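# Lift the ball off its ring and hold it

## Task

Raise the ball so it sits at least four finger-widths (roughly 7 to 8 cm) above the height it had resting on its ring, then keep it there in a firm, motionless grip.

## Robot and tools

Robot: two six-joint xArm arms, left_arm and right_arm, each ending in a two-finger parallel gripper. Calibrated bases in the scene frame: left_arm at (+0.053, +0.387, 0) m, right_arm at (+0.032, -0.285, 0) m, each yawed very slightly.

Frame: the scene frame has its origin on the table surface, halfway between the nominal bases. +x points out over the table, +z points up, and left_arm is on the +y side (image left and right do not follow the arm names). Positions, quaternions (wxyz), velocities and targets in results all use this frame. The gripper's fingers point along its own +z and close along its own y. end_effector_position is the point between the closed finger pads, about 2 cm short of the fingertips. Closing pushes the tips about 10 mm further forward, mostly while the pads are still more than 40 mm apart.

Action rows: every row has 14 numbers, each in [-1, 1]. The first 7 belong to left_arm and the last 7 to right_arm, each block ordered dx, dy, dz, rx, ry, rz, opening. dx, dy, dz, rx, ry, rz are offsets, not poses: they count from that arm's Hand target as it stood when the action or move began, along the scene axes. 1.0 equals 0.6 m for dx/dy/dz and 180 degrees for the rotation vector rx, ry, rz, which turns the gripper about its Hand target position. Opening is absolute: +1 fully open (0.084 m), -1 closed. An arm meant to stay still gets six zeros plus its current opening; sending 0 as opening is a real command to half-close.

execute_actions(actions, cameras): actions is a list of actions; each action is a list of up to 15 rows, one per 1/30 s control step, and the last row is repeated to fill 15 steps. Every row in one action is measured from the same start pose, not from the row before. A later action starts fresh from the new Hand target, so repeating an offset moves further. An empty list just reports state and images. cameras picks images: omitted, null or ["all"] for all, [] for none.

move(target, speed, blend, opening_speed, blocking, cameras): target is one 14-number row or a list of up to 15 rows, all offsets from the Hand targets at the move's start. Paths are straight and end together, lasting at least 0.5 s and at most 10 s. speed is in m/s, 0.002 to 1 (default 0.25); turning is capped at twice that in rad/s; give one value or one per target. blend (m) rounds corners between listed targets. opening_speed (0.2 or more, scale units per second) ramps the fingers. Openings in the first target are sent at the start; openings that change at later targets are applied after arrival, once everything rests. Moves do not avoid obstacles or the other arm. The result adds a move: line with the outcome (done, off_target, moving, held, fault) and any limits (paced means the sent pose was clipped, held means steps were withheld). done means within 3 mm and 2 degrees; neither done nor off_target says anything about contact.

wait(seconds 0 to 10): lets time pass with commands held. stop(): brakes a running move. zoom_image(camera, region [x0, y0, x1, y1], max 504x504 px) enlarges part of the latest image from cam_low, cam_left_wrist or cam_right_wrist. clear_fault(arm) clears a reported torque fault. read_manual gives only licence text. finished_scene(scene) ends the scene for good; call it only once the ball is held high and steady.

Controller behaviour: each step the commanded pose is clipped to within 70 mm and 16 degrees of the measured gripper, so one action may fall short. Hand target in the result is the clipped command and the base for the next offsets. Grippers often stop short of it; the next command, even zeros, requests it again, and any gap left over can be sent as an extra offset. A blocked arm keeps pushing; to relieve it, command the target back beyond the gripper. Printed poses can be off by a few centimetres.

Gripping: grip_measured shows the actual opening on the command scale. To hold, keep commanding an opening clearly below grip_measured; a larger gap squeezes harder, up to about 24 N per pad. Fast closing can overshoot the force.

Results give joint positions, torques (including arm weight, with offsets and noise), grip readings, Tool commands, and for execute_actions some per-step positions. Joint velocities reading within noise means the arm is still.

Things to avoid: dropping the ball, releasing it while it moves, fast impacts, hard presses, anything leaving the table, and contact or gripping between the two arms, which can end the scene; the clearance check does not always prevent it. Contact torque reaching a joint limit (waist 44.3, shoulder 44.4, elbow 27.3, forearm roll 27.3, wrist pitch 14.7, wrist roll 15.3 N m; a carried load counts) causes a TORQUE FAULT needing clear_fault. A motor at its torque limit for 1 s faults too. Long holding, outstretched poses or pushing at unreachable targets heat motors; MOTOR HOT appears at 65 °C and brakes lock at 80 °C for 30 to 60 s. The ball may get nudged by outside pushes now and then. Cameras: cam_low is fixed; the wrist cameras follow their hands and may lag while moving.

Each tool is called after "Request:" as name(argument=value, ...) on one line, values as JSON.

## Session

Request:
execute_actions(actions=[])

Request:
zoom_image(camera="cam_low", region=[400, 200, 580, 320])

Scene clock: 0.00 s.
left_arm: end_effector_position=(+0.6027, +0.3365, +0.1918) grip_measured=+1.00 end_effector_quat_wxyz=(-0.104, -0.519, +0.802, -0.275) | right_arm: end_effector_position=(+0.3696, -0.6405, +0.1677) grip_measured=+1.00 end_effector_quat_wxyz=(-0.073, +0.663, +0.115, +0.736)
Joint positions: left_arm=[0.139 0.259 -1.267 -0.694 1.066 2.479 0.084] | right_arm=[-1.382 0.509 -0.949 1.55 1.684 -2.772 0.084]
Joint velocities: within noise
Joint torques (N m): no reading
Motor temperatures (°C): left_arm=[39 30 43 31 35 34] | right_arm=[34 32 39 37 36 36]
Hand target: left_arm +0.6027, +0.3365, +0.1918; -0.104, -0.519, +0.802, -0.275 | right_arm +0.3696, -0.6405, +0.1677; -0.073, +0.663, +0.115, +0.736
Tool commands: left_gripper/opening=+1.0 right_gripper/opening=+1.0
camera_calibration:
cam_left_wrist: T_world_to_cam=[[-0.901373, 0.297496, -0.31468, 0.535788], [0.419104, 0.782191, -0.46101, -0.360007], [0.108992, -0.547425, -0.829727, 0.407628], [0, 0, 0, 1]] pos_world=[0.589397, 0.345345, 0.340855]
cam_right_wrist: T_world_to_cam=[[0.246161, -0.966512, 0.0725203, -0.684473], [0.130652, -0.0410504, -0.990578, 0.160326], [0.960383, 0.253316, 0.116171, -0.0823551], [0, 0, 0, 1]] pos_world=[0.226636, -0.634108, 0.218021]

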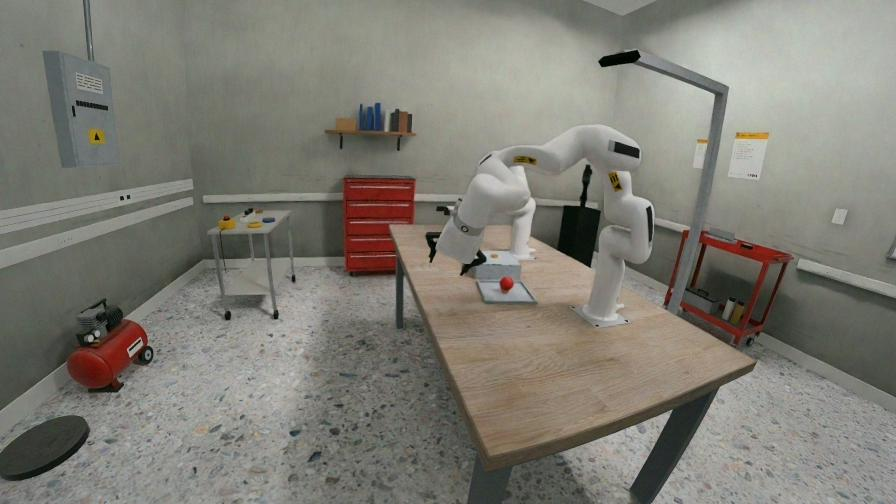

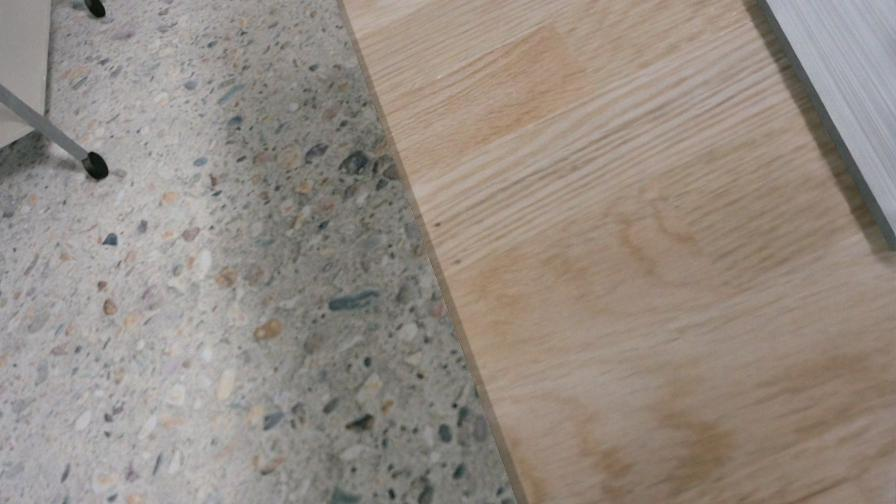

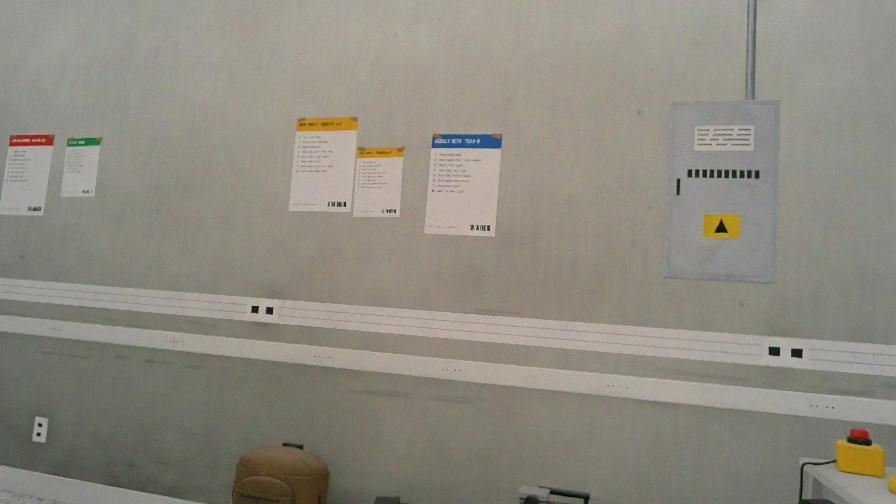

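Scaled by 2.800 from the camera's 896x504 image, which has a finer 1280x720 frame.

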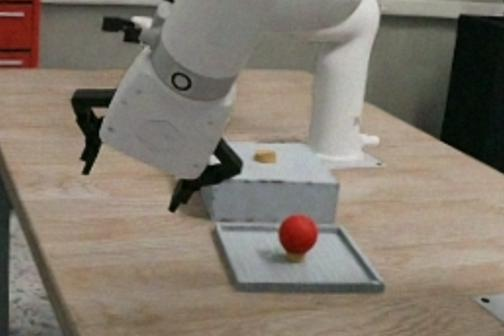

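Request:
move(target=[-0.363,-0.211,0.13,0.188,-0.071,-0.3545,1,0,0,0,0,0,0,1], speed=0.5, cameras=["cam_left_wrist","cam_low"])

Scene clock: 2.67 s.
left_arm: end_effector_position=(+0.3850, +0.2099, +0.2697) grip_measured=+1.00 end_effector_quat_wxyz=(+0.000, +0.000, +1.000, +0.000) | right_arm: end_effector_position=(+0.3696, -0.6405, +0.1677) grip_measured=+1.00 end_effector_quat_wxyz=(-0.073, +0.663, +0.115, +0.736)
Joint positions: left_arm=[-0.473 -0.357 -0.902 0.001 1.26 2.652 0.084] | right_arm=[-1.382 0.509 -0.949 1.55 1.684 -2.772 0.084]
Joint velocities: within noise
Joint torques (N m): left_arm=[-1.46 -17.43 -21.2 0.95 -0.7 -0.34] | right_arm=[-0.18 -23.14 -16.15 1.15 1.66 0.17]
Motor temperatures (°C): left_arm=[39 31 44 31 35 34] | right_arm=[34 33 40 37 36 36]
Hand target: left_arm +0.3849, +0.2099, +0.2698; +0.000, +0.000, +1.000, +0.000 | right_arm +0.3696, -0.6405, +0.1677; -0.073, +0.663, +0.115, +0.736
Off the commanded pose: left_arm 0.000 m, 0 deg | right_arm 0.000 m, 0 deg.
move: done
camera_calibration:
cam_left_wrist: T_world_to_cam=[[-0.0218265, 0.9997, 0.011145, -0.172226], [0.999761, 0.0218369, -0.000813366, -0.321825], [-0.00105649, 0.0111246, -0.999938, 0.397775], [0, 0, 0, 1]] pos_world=[0.318409, 0.174776, 0.399408]
Images, in order (width x height): cam_low 896x504, cam_left_wrist 896x504.

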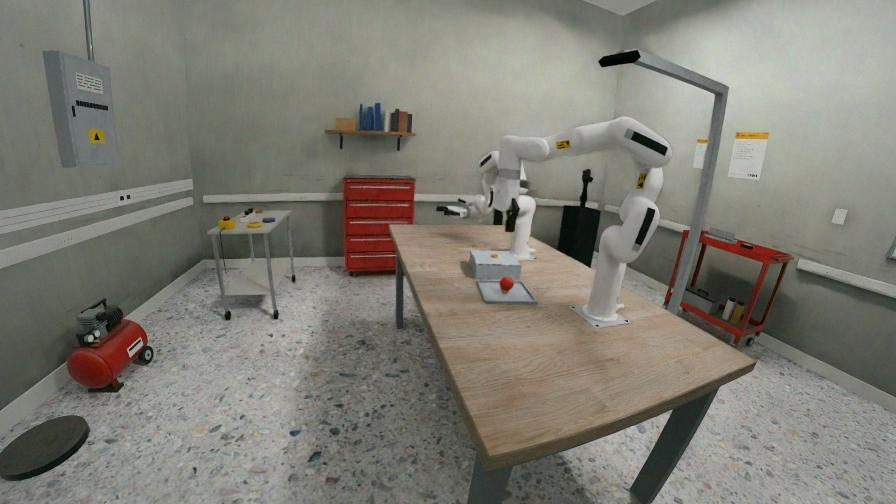

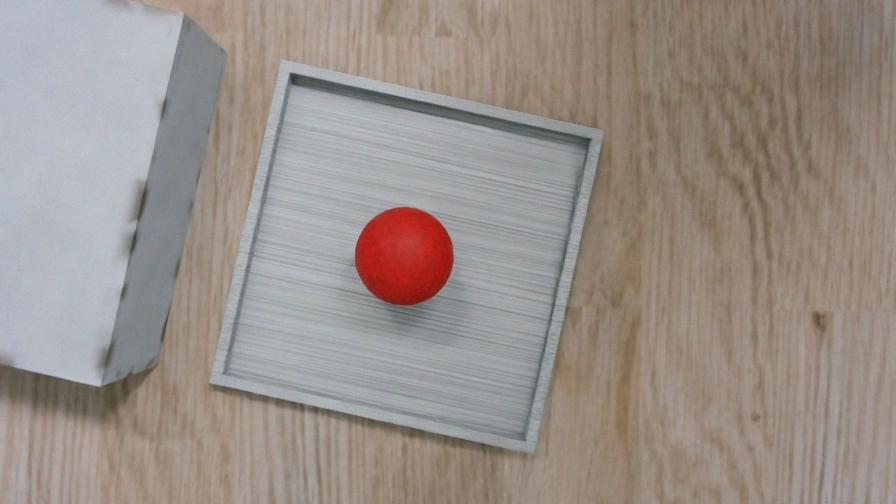

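Request:
move(target=[[-0.1065,-0.093,-0.28,0,0,0,1,0,0,0,0,0,0,1],[-0.1065,-0.093,-0.383,0,0,0,1,0,0,0,0,0,0,1]], speed=[0.3,0.12], blend=[0.01,0], cameras=["cam_left_wrist","cam_low"])

Request:
zoom_image(camera="cam_low", region=[440, 220, 560, 310])

Scene clock: 4.93 s.
left_arm: end_effector_position=(+0.3210, +0.1541, +0.0400) grip_measured=+1.00 end_effector_quat_wxyz=(+0.000, +0.000, +1.000, +0.000) | right_arm: end_effector_position=(+0.3696, -0.6405, +0.1677) grip_measured=+1.00 end_effector_quat_wxyz=(-0.073, +0.663, +0.115, +0.736)
Joint positions: left_arm=[-0.698 -0.03 -0.478 0.002 0.508 2.425 0.084] | right_arm=[-1.382 0.509 -0.949 1.55 1.684 -2.772 0.084]
Joint velocities: within noise
Joint torques (N m): left_arm=[-1.22 -16.89 -16.7 1.08 -1.43 -0.38] | right_arm=[-0.49 -23.01 -16.04 0.9 1.56 0.21]
Motor temperatures (°C): left_arm=[39 31 44 31 35 34] | right_arm=[34 33 40 37 36 36]
Hand target: left_arm +0.3210, +0.1541, +0.0400; +0.000, +0.000, +1.000, +0.000 | right_arm +0.3696, -0.6405, +0.1677; -0.073, +0.663, +0.115, +0.736
Off the commanded pose: left_arm 0.000 m, 0 deg | right_arm 0.000 m, 0 deg.
move: done
camera_calibration:
cam_left_wrist: T_world_to_cam=[[-0.0216268, 0.999703, 0.0112409, -0.115344], [0.999766, 0.0216361, -0.000712346, -0.256903], [-0.000955345, 0.0112229, -0.999937, 0.168604], [0, 0, 0, 1]] pos_world=[0.254509, 0.118976, 0.169707]
Images, in order (width x height): cam_low 896x504, cam_left_wrist 896x504.

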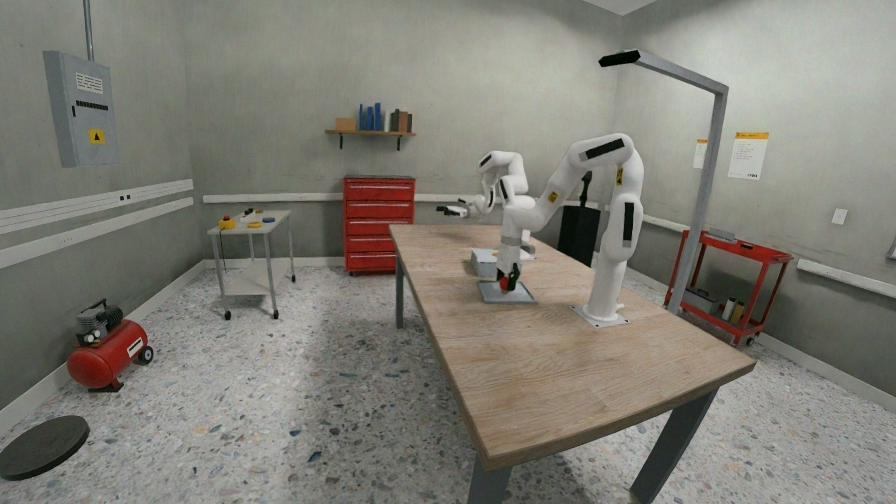

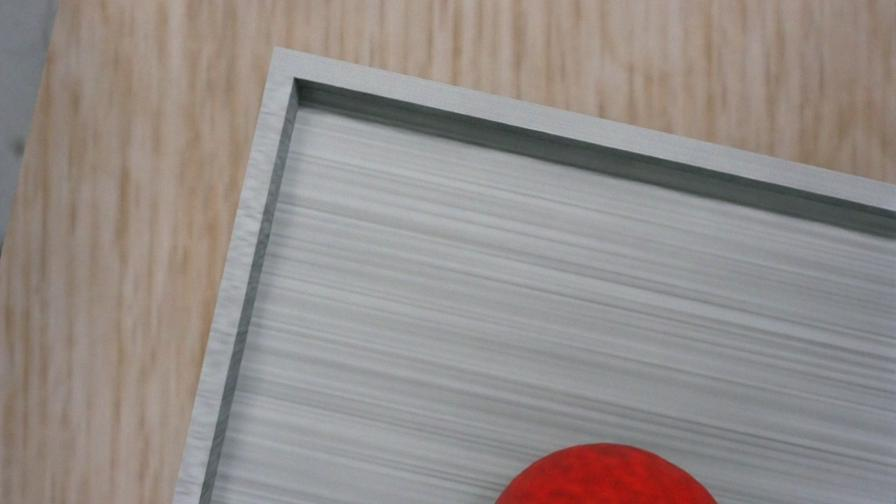

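Scaled by 4.200 from the camera's 896x504 image, which has a finer 1280x720 frame.

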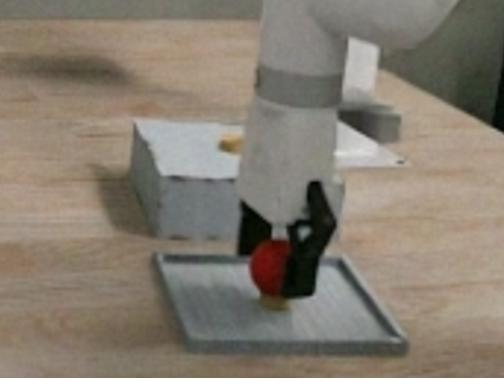

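Request:
move(target=[0,0,0,0,0,0,-0.3,0,0,0,0,0,0,1], opening_speed=1.0, cameras=["cam_left_wrist"])

Request:
move(target=[0,0,0.21,0,0,0,-0.7,0,0,0,0,0,0,1], speed=0.15, cameras=["cam_left_wrist","cam_low"])

Request:
zoom_image(camera="cam_low", region=[440, 200, 560, 310])

Scene clock: 6.73 s.
left_arm: end_effector_position=(+0.3210, +0.1541, +0.0400) grip_measured=+0.19 end_effector_quat_wxyz=(+0.000, +0.000, +1.000, +0.000) | right_arm: end_effector_position=(+0.3696, -0.6405, +0.1677) grip_measured=+1.00 end_effector_quat_wxyz=(-0.073, +0.663, +0.115, +0.736)
Joint positions: left_arm=[-0.698 -0.03 -0.478 0.002 0.508 2.425 0.052] | right_arm=[-1.382 0.509 -0.949 1.55 1.684 -2.772 0.084]
Joint velocities: within noise
Joint torques (N m): left_arm=[-1.22 -17.3 -14.72 0.18 -1.61 -0.42] | right_arm=[-0.12 -22.67 -16.1 1.14 1.54 0.22]
Motor temperatures (°C): left_arm=[39 31 45 31 35 34] | right_arm=[34 33 40 37 36 36]
Hand target: left_arm +0.3210, +0.1541, +0.0400; +0.000, +0.000, +1.000, +0.000 | right_arm +0.3696, -0.6405, +0.1677; -0.073, +0.663, +0.115, +0.736
Off the commanded pose: left_arm 0.000 m, 0 deg | right_arm 0.000 m, 0 deg.
move: done
camera_calibration:
cam_left_wrist: T_world_to_cam=[[-0.0216268, 0.999703, 0.0112409, -0.115343], [0.999766, 0.0216361, -0.000712346, -0.256903], [-0.000955345, 0.0112229, -0.999937, 0.168504], [0, 0, 0, 1]] pos_world=[0.254509, 0.118976, 0.169607]
Images, in order (width x height): cam_left_wrist 896x504.

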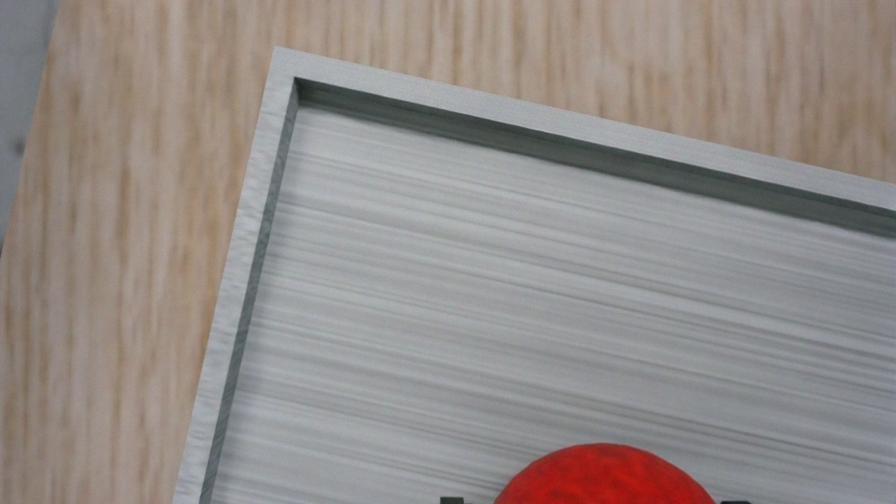

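Scene clock: 8.17 s.
left_arm: end_effector_position=(+0.3210, +0.1541, +0.1659) grip_measured=+0.19 end_effector_quat_wxyz=(+0.000, +0.000, +1.000, +0.000) | right_arm: end_effector_position=(+0.3696, -0.6405, +0.1677) grip_measured=+1.00 end_effector_quat_wxyz=(-0.073, +0.663, +0.115, +0.736)
Joint positions: left_arm=[-0.699 -0.341 -0.611 0.001 0.952 2.426 0.052] | right_arm=[-1.382 0.509 -0.949 1.55 1.684 -2.772 0.084]
Joint velocities: within noise
Joint torques (N m): left_arm=[-1.22 -17.05 -21.72 -1.42 -0.66 0.35] | right_arm=[-0.17 -22.97 -16.27 0.88 1.54 0.25]
Motor temperatures (°C): left_arm=[39 31 45 31 35 34] | right_arm=[34 33 41 37 36 36]
Hand target: left_arm +0.3210, +0.1541, +0.1660; +0.000, +0.000, +1.000, +0.000 | right_arm +0.3696, -0.6405, +0.1677; -0.073, +0.663, +0.115, +0.736
Off the commanded pose: left_arm 0.000 m, 0 deg | right_arm 0.000 m, 0 deg.
move: done
camera_calibration:
cam_left_wrist: T_world_to_cam=[[-0.0216256, 0.999703, 0.0112431, -0.116761], [0.999766, 0.0216361, -0.000812324, -0.256783], [-0.00105534, 0.0112229, -0.999936, 0.294522], [0, 0, 0, 1]] pos_world=[0.254509, 0.118976, 0.295607]
Images, in order (width x height): cam_low 896x504, cam_left_wrist 896x504.

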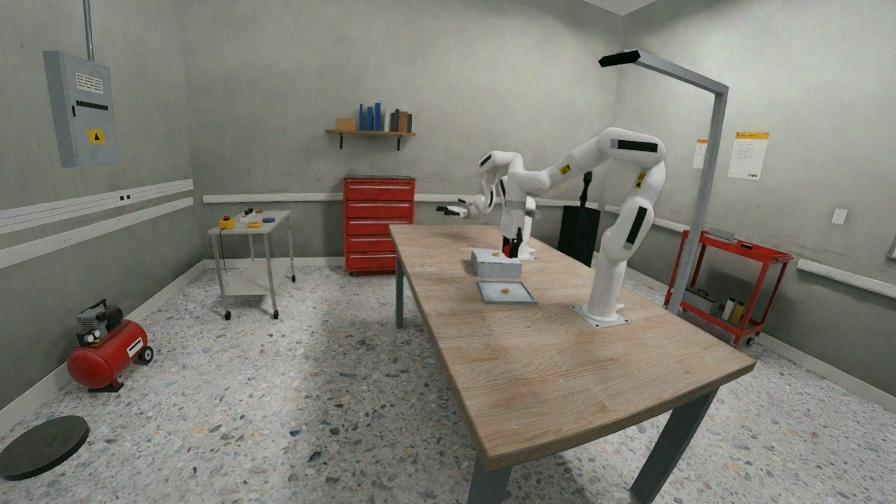

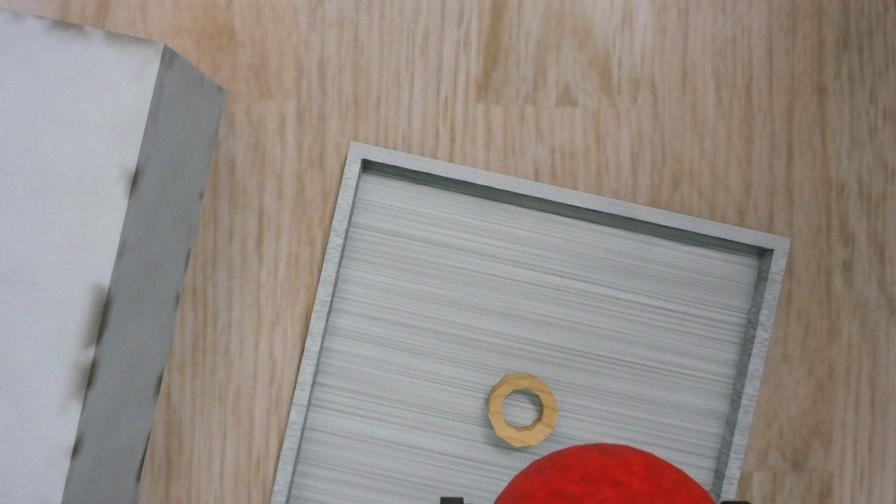

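Scaled by 4.200 from the camera's 896x504 image, which has a finer 1280x720 frame.

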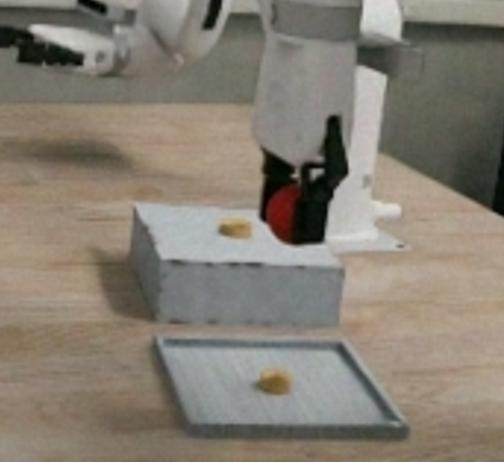

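Request:
finished_scene(scene=2)

The scene is finished: the task was done.


## Next scene

The same job, from a new start.

Request:
execute_actions(actions=[])

Request:
zoom_image(camera="cam_low", region=[400, 200, 580, 320])

Scene clock: 0.00 s.
left_arm: end_effector_position=(+0.3096, +0.5267, +0.3597) grip_measured=+1.00 end_effector_quat_wxyz=(-0.187, +0.388, +0.898, +0.094) | right_arm: end_effector_position=(+0.2620, +0.3353, +0.1214) grip_measured=+1.00 end_effector_quat_wxyz=(-0.287, +0.568, +0.746, +0.194)
Joint positions: left_arm=[0.189 -0.507 -1.02 0.367 1.736 -2.132 0.084] | right_arm=[1.115 0.511 -1.343 1.073 0.539 -1.58 0.084]
Joint velocities: within noise
Joint torques (N m): no reading
Motor temperatures (°C): left_arm=[38 30 42 31 33 33] | right_arm=[34 32 39 36 35 36]
Hand target: left_arm +0.3096, +0.5267, +0.3597; -0.187, +0.388, +0.898, +0.094 | right_arm +0.2620, +0.3353, +0.1214; -0.287, +0.568, +0.746, +0.194
Tool commands: left_gripper/opening=+1.0 right_gripper/opening=+1.0
camera_calibration:
cam_left_wrist: T_world_to_cam=[[0.719375, 0.693295, 0.0429012, -0.57111], [0.645697, -0.644662, -0.409252, 0.354144], [-0.256076, 0.322107, -0.911412, 0.367526], [0, 0, 0, 1]] pos_world=[0.276287, 0.505868, 0.504403]
cam_right_wrist: T_world_to_cam=[[0.962483, 0.270238, -0.0244285, -0.302185], [0.18576, -0.721865, -0.666636, 0.343047], [-0.197785, 0.637089, -0.744983, 0.0585137], [0, 0, 0, 1]] pos_world=[0.238697, 0.292018, 0.264897]

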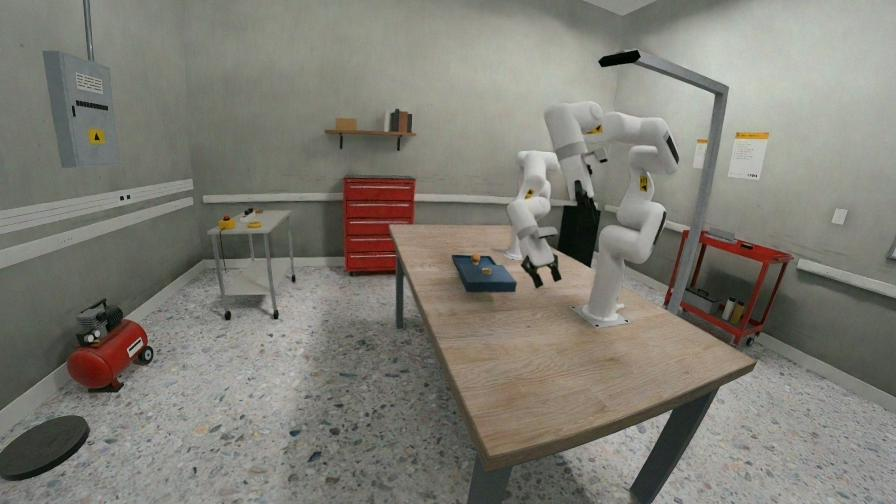

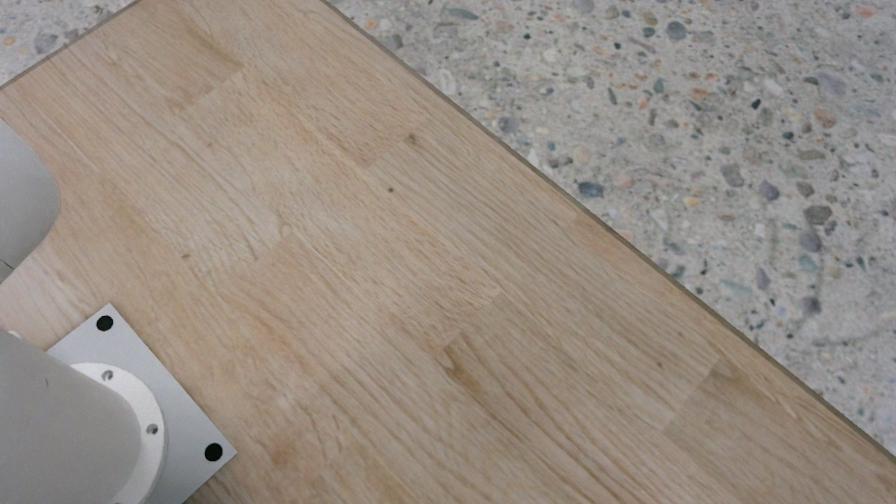

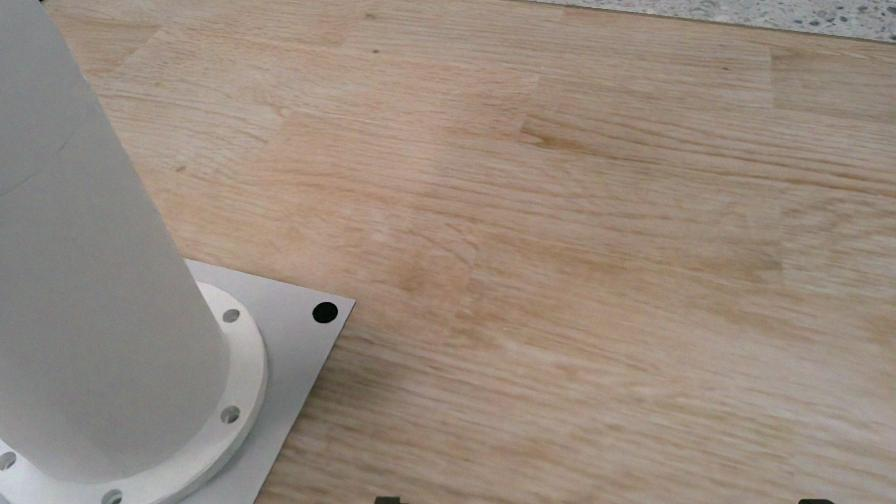

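Scaled by 2.800 from the camera's 896x504 image, which has a finer 1280x720 frame.

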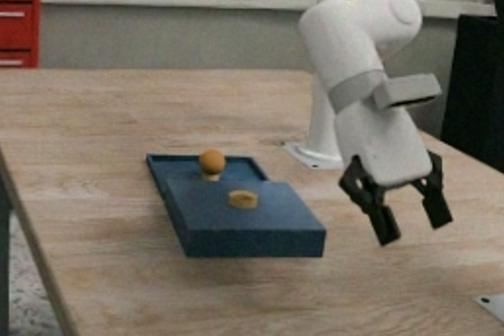

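Request:
move(target=[[0,0,0,0,0,0,1,0,-0.2,0.17,-0.02,-0.03,0.06,1],[0,0,0,0,0,0,1,0.213,-0.747,0.265,-0.135,-0.2,0.396,1]], speed=0.5, blend=[0.05,0], cameras=["cam_right_wrist","cam_low"])

Scene clock: 3.33 s.
left_arm: end_effector_position=(+0.3096, +0.5267, +0.3597) grip_measured=+1.00 end_effector_quat_wxyz=(-0.187, +0.388, +0.898, +0.094) | right_arm: end_effector_position=(+0.3898, -0.1128, +0.2804) grip_measured=+1.00 end_effector_quat_wxyz=(-0.001, +0.000, +1.000, +0.000)
Joint positions: left_arm=[0.189 -0.507 -1.02 0.367 1.736 -2.132 0.084] | right_arm=[0.432 -0.287 -0.995 0.001 1.284 -2.694 0.084]
Joint velocities: within noise
Joint torques (N m): left_arm=[0.29 -11.76 -21.2 1.11 -0.89 -0.05] | right_arm=[-2.04 -15.43 -25.15 0 -1.18 -0.31]
Motor temperatures (°C): left_arm=[38 30 43 31 34 33] | right_arm=[34 32 40 36 35 36]
Hand target: left_arm +0.3096, +0.5267, +0.3597; -0.187, +0.388, +0.898, +0.094 | right_arm +0.3898, -0.1129, +0.2804; -0.001, +0.000, +1.000, +0.000
Off the commanded pose: left_arm 0.000 m, 0 deg | right_arm 0.000 m, 0 deg.
move: done; limits=paced
camera_calibration:
cam_right_wrist: T_world_to_cam=[[-0.00153274, 0.99988, 0.0154213, 0.146697], [0.999719, 0.00189671, -0.0236146, -0.314116], [-0.023641, 0.0153808, -0.999602, 0.421129], [0, 0, 0, 1]] pos_world=[0.324209, -0.152561, 0.411281]
Images, in order (width x height): cam_low 896x504, cam_right_wrist 896x504.

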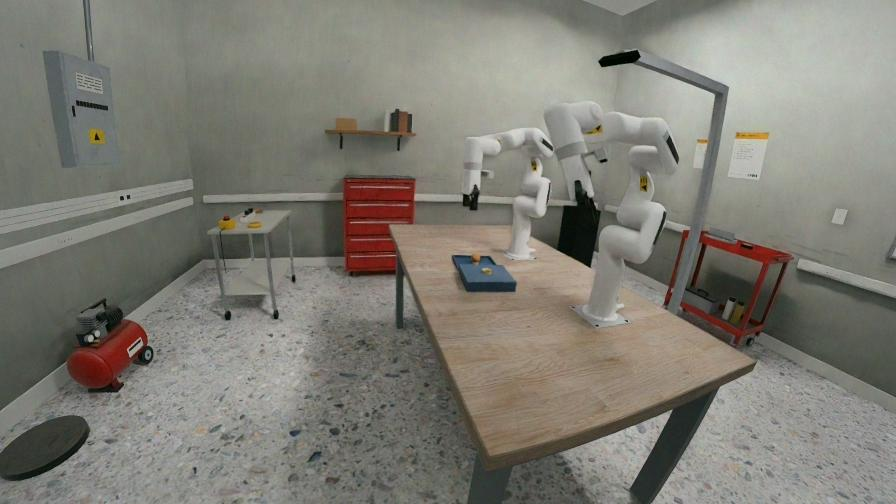

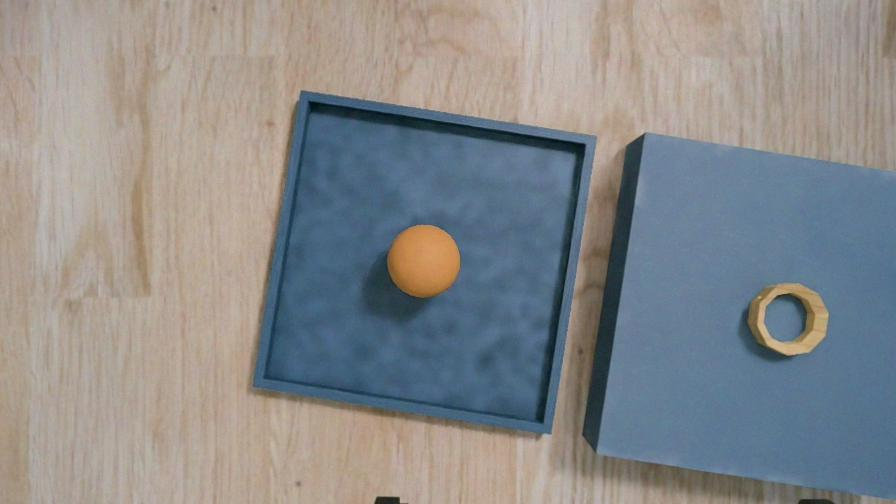

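Request:
move(target=[0,0,0,0,0,0,1,-0.1122,-0.081,-0.26,0,0,0,1], speed=0.3, cameras=["cam_right_wrist"])

Scene clock: 5.57 s.
left_arm: end_effector_position=(+0.3096, +0.5267, +0.3597) grip_measured=+1.00 end_effector_quat_wxyz=(-0.187, +0.388, +0.898, +0.094) | right_arm: end_effector_position=(+0.3225, -0.1615, +0.1244) grip_measured=+1.00 end_effector_quat_wxyz=(-0.001, +0.000, +1.000, +0.000)
Joint positions: left_arm=[0.189 -0.507 -1.02 0.367 1.736 -2.132 0.084] | right_arm=[0.386 -0.415 -0.418 0.001 0.835 -2.741 0.084]
Joint velocities: within noise
Joint torques (N m): left_arm=[-0.13 -11.9 -21.08 0.83 -0.89 0.02] | right_arm=[-2.32 -7.69 -22.37 0.4 -1.31 -0.3]
Motor temperatures (°C): left_arm=[38 30 44 31 34 33] | right_arm=[34 32 41 36 35 36]
Hand target: left_arm +0.3096, +0.5267, +0.3597; -0.187, +0.388, +0.898, +0.094 | right_arm +0.3225, -0.1615, +0.1244; -0.001, +0.000, +1.000, +0.000
Off the commanded pose: left_arm 0.000 m, 0 deg | right_arm 0.000 m, 0 deg.
move: done
camera_calibration:
cam_right_wrist: T_world_to_cam=[[-0.00163271, 0.99988, 0.0154228, 0.197719], [0.999719, 0.0019967, -0.0236149, -0.250407], [-0.0236428, 0.0153799, -0.999602, 0.264349], [0, 0, 0, 1]] pos_world=[0.256909, -0.201261, 0.255281]
Images, in order (width x height): cam_right_wrist 896x504.

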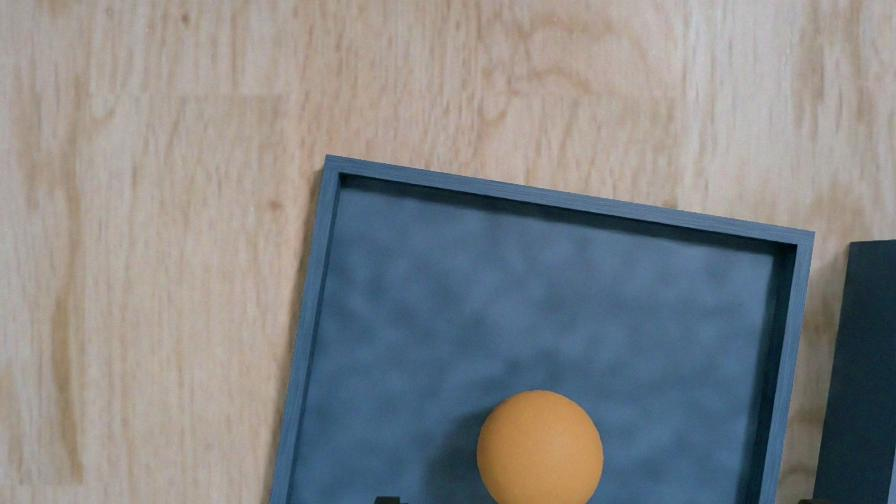

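Request:
move(target=[0,0,0,0,0,0,1,0.0028,-0.0045,-0.1457,0,0,0,1], speed=0.12, cameras=["cam_right_wrist","cam_low"])

Request:
zoom_image(camera="cam_low", region=[430, 200, 550, 290])

Scene clock: 7.40 s.
left_arm: end_effector_position=(+0.3096, +0.5267, +0.3597) grip_measured=+1.00 end_effector_quat_wxyz=(-0.187, +0.388, +0.898, +0.094) | right_arm: end_effector_position=(+0.3242, -0.1642, +0.0370) grip_measured=+1.00 end_effector_quat_wxyz=(-0.001, +0.000, +1.000, +0.000)
Joint positions: left_arm=[0.189 -0.507 -1.02 0.367 1.736 -2.132 0.084] | right_arm=[0.376 -0.141 -0.34 0.002 0.483 -2.752 0.084]
Joint velocities: within noise
Joint torques (N m): left_arm=[0.07 -11.67 -21.13 1.26 -0.68 -0.2] | right_arm=[-2.56 -10.67 -19.54 0.38 -1.67 -0.42]
Motor temperatures (°C): left_arm=[38 30 45 31 34 33] | right_arm=[34 32 41 36 35 36]
Hand target: left_arm +0.3096, +0.5267, +0.3597; -0.187, +0.388, +0.898, +0.094 | right_arm +0.3242, -0.1642, +0.0370; -0.001, +0.000, +1.000, +0.000
Off the commanded pose: left_arm 0.000 m, 0 deg | right_arm 0.000 m, 0 deg.
move: done
camera_calibration:
cam_right_wrist: T_world_to_cam=[[-0.00163271, 0.99988, 0.0154228, 0.20177], [0.999719, 0.0019967, -0.0236149, -0.254165], [-0.0236428, 0.0153799, -0.999602, 0.177066], [0, 0, 0, 1]] pos_world=[0.258609, -0.203961, 0.167881]
Images, in order (width x height): cam_low 896x504, cam_right_wrist 896x504.

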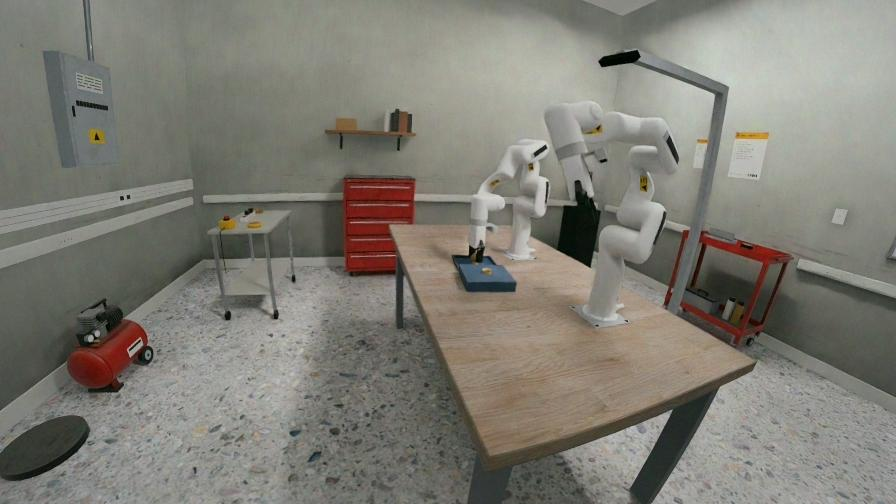

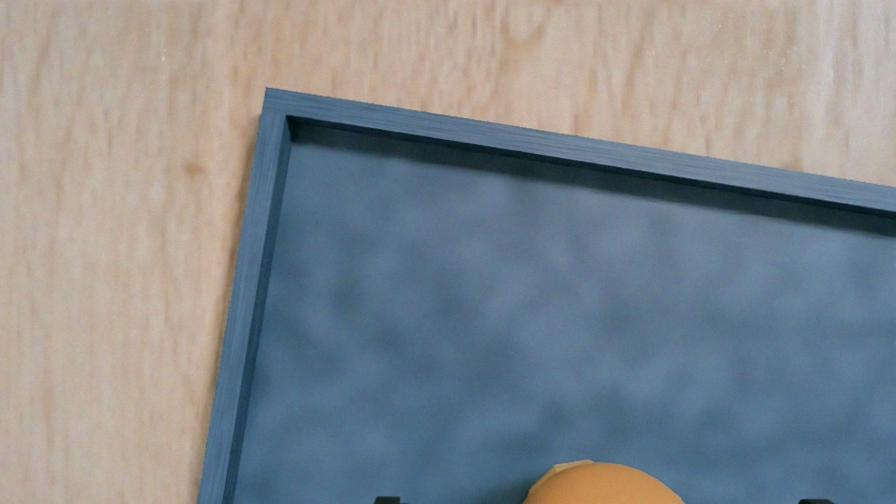

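Scaled by 4.200 from the camera's 896x504 image, which has a finer 1280x720 frame.

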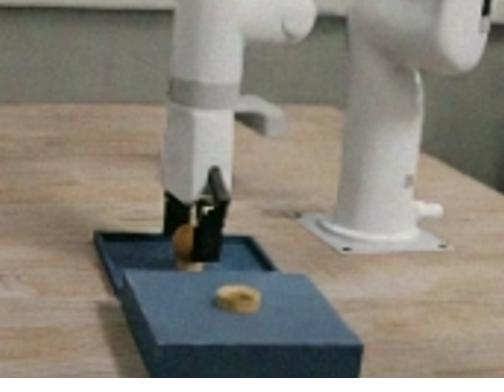

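Request:
move(target=[0,0,0,0,0,0,1,0,-0.0025,0,0,0,0,-0.4], opening_speed=1.0, cameras=["cam_right_wrist"])

Request:
move(target=[0,0,0,0,0,0,1,0,0,0.21,0,0,0,-0.8], speed=0.15, cameras=["cam_right_wrist","cam_low"])

Request:
zoom_image(camera="cam_low", region=[430, 180, 550, 290])

Scene clock: 9.40 s.
left_arm: end_effector_position=(+0.3096, +0.5267, +0.3597) grip_measured=+1.00 end_effector_quat_wxyz=(-0.187, +0.388, +0.898, +0.094) | right_arm: end_effector_position=(+0.3242, -0.1656, +0.0370) grip_measured=-0.03 end_effector_quat_wxyz=(-0.001, +0.000, +1.000, +0.000)
Joint positions: left_arm=[0.189 -0.507 -1.02 0.367 1.736 -2.132 0.084] | right_arm=[0.371 -0.143 -0.338 0.002 0.482 -2.756 0.043]
Joint velocities: within noise
Joint torques (N m): left_arm=[0.02 -11.83 -21.01 1.17 -0.98 0.13] | right_arm=[-2.45 -9.59 -15.9 0.06 -0.65 -0.38]
Motor temperatures (°C): left_arm=[38 30 45 31 34 33] | right_arm=[34 32 41 36 35 36]
Hand target: left_arm +0.3096, +0.5267, +0.3597; -0.187, +0.388, +0.898, +0.094 | right_arm +0.3242, -0.1657, +0.0370; -0.001, +0.000, +1.000, +0.000
Off the commanded pose: left_arm 0.000 m, 0 deg | right_arm 0.000 m, 0 deg.
move: done
camera_calibration:
cam_right_wrist: T_world_to_cam=[[-0.00163275, 0.999878, 0.0155226, 0.203252], [0.999721, 0.00199755, -0.0235147, -0.254179], [-0.0235429, 0.0154799, -0.999603, 0.177083], [0, 0, 0, 1]] pos_world=[0.258609, -0.205461, 0.167881]
Images, in order (width x height): cam_right_wrist 896x504.

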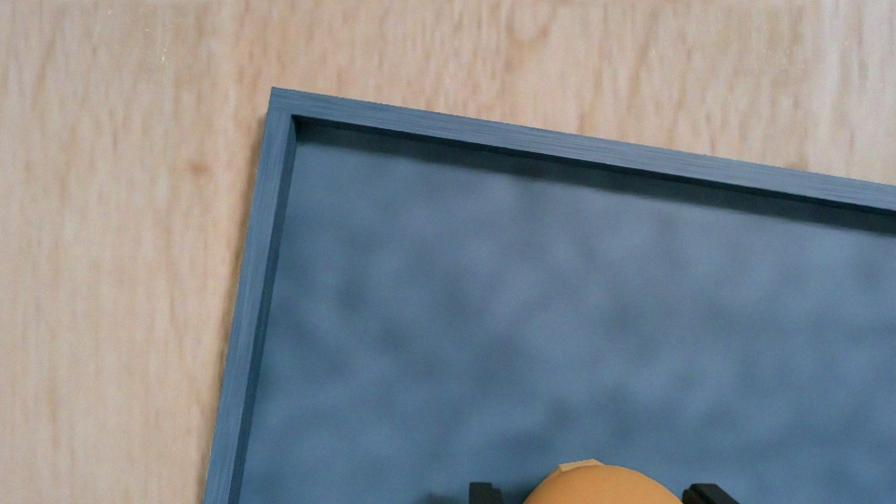

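Scene clock: 10.87 s.
left_arm: end_effector_position=(+0.3096, +0.5267, +0.3597) grip_measured=+1.00 end_effector_quat_wxyz=(-0.187, +0.388, +0.898, +0.094) | right_arm: end_effector_position=(+0.3242, -0.1657, +0.1629) grip_measured=-0.03 end_effector_quat_wxyz=(-0.001, +0.000, +1.000, +0.000)
Joint positions: left_arm=[0.189 -0.507 -1.02 0.367 1.736 -2.132 0.084] | right_arm=[0.371 -0.491 -0.482 0.001 0.974 -2.756 0.043]
Joint velocities: within noise
Joint torques (N m): left_arm=[-0.13 -11.78 -21.01 1.1 -0.86 -0.25] | right_arm=[-2.06 -10.6 -25.98 -0.94 -0.9 0.68]
Motor temperatures (°C): left_arm=[38 30 45 31 34 33] | right_arm=[34 32 42 36 35 36]
Hand target: left_arm +0.3096, +0.5267, +0.3597; -0.187, +0.388, +0.898, +0.094 | right_arm +0.3242, -0.1657, +0.1630; -0.001, +0.000, +1.000, +0.000
Off the commanded pose: left_arm 0.000 m, 0 deg | right_arm 0.000 m, 0 deg.
move: done
camera_calibration:
cam_right_wrist: T_world_to_cam=[[-0.00163271, 0.99988, 0.0154228, 0.201328], [0.999719, 0.0019967, -0.0236149, -0.251189], [-0.0236428, 0.0153799, -0.999602, 0.302939], [0, 0, 0, 1]] pos_world=[0.258609, -0.205461, 0.293781]
Images, in order (width x height): cam_low 896x504, cam_right_wrist 896x504.

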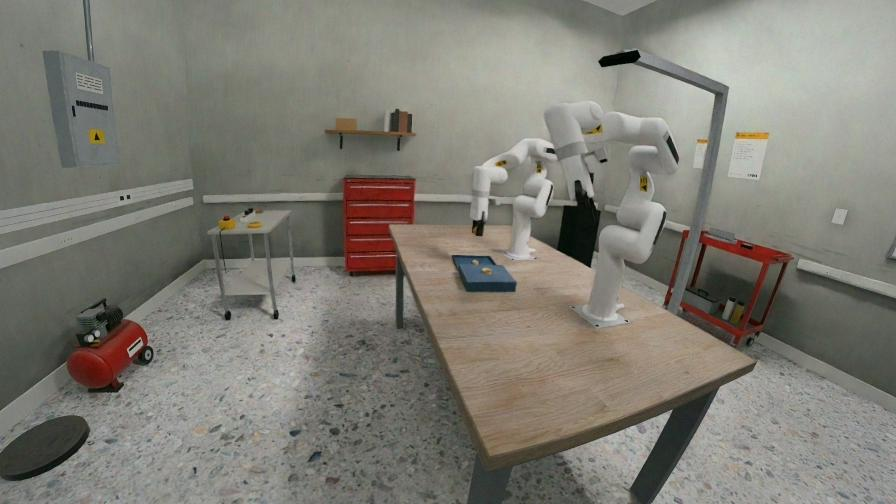

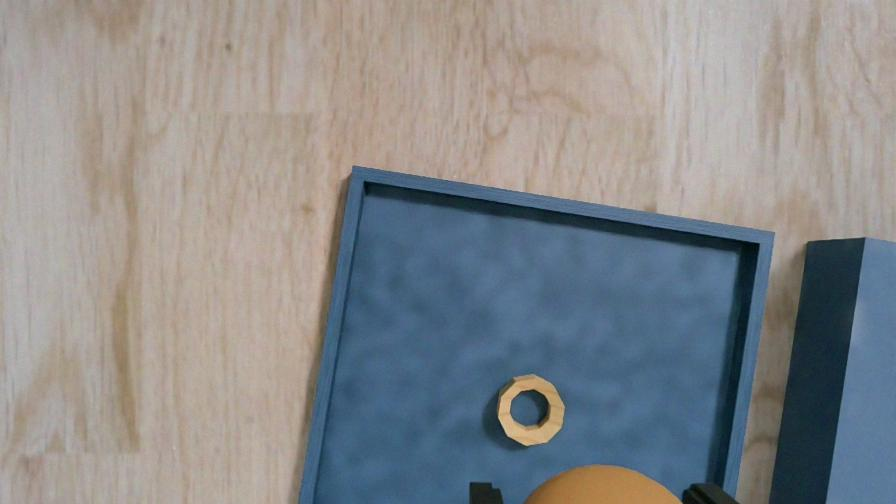

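Scaled by 4.200 from the camera's 896x504 image, which has a finer 1280x720 frame.

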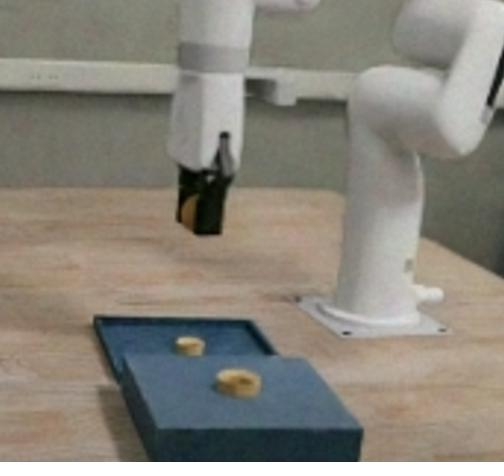

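Request:
finished_scene(scene=3)

The scene is finished: the task was done.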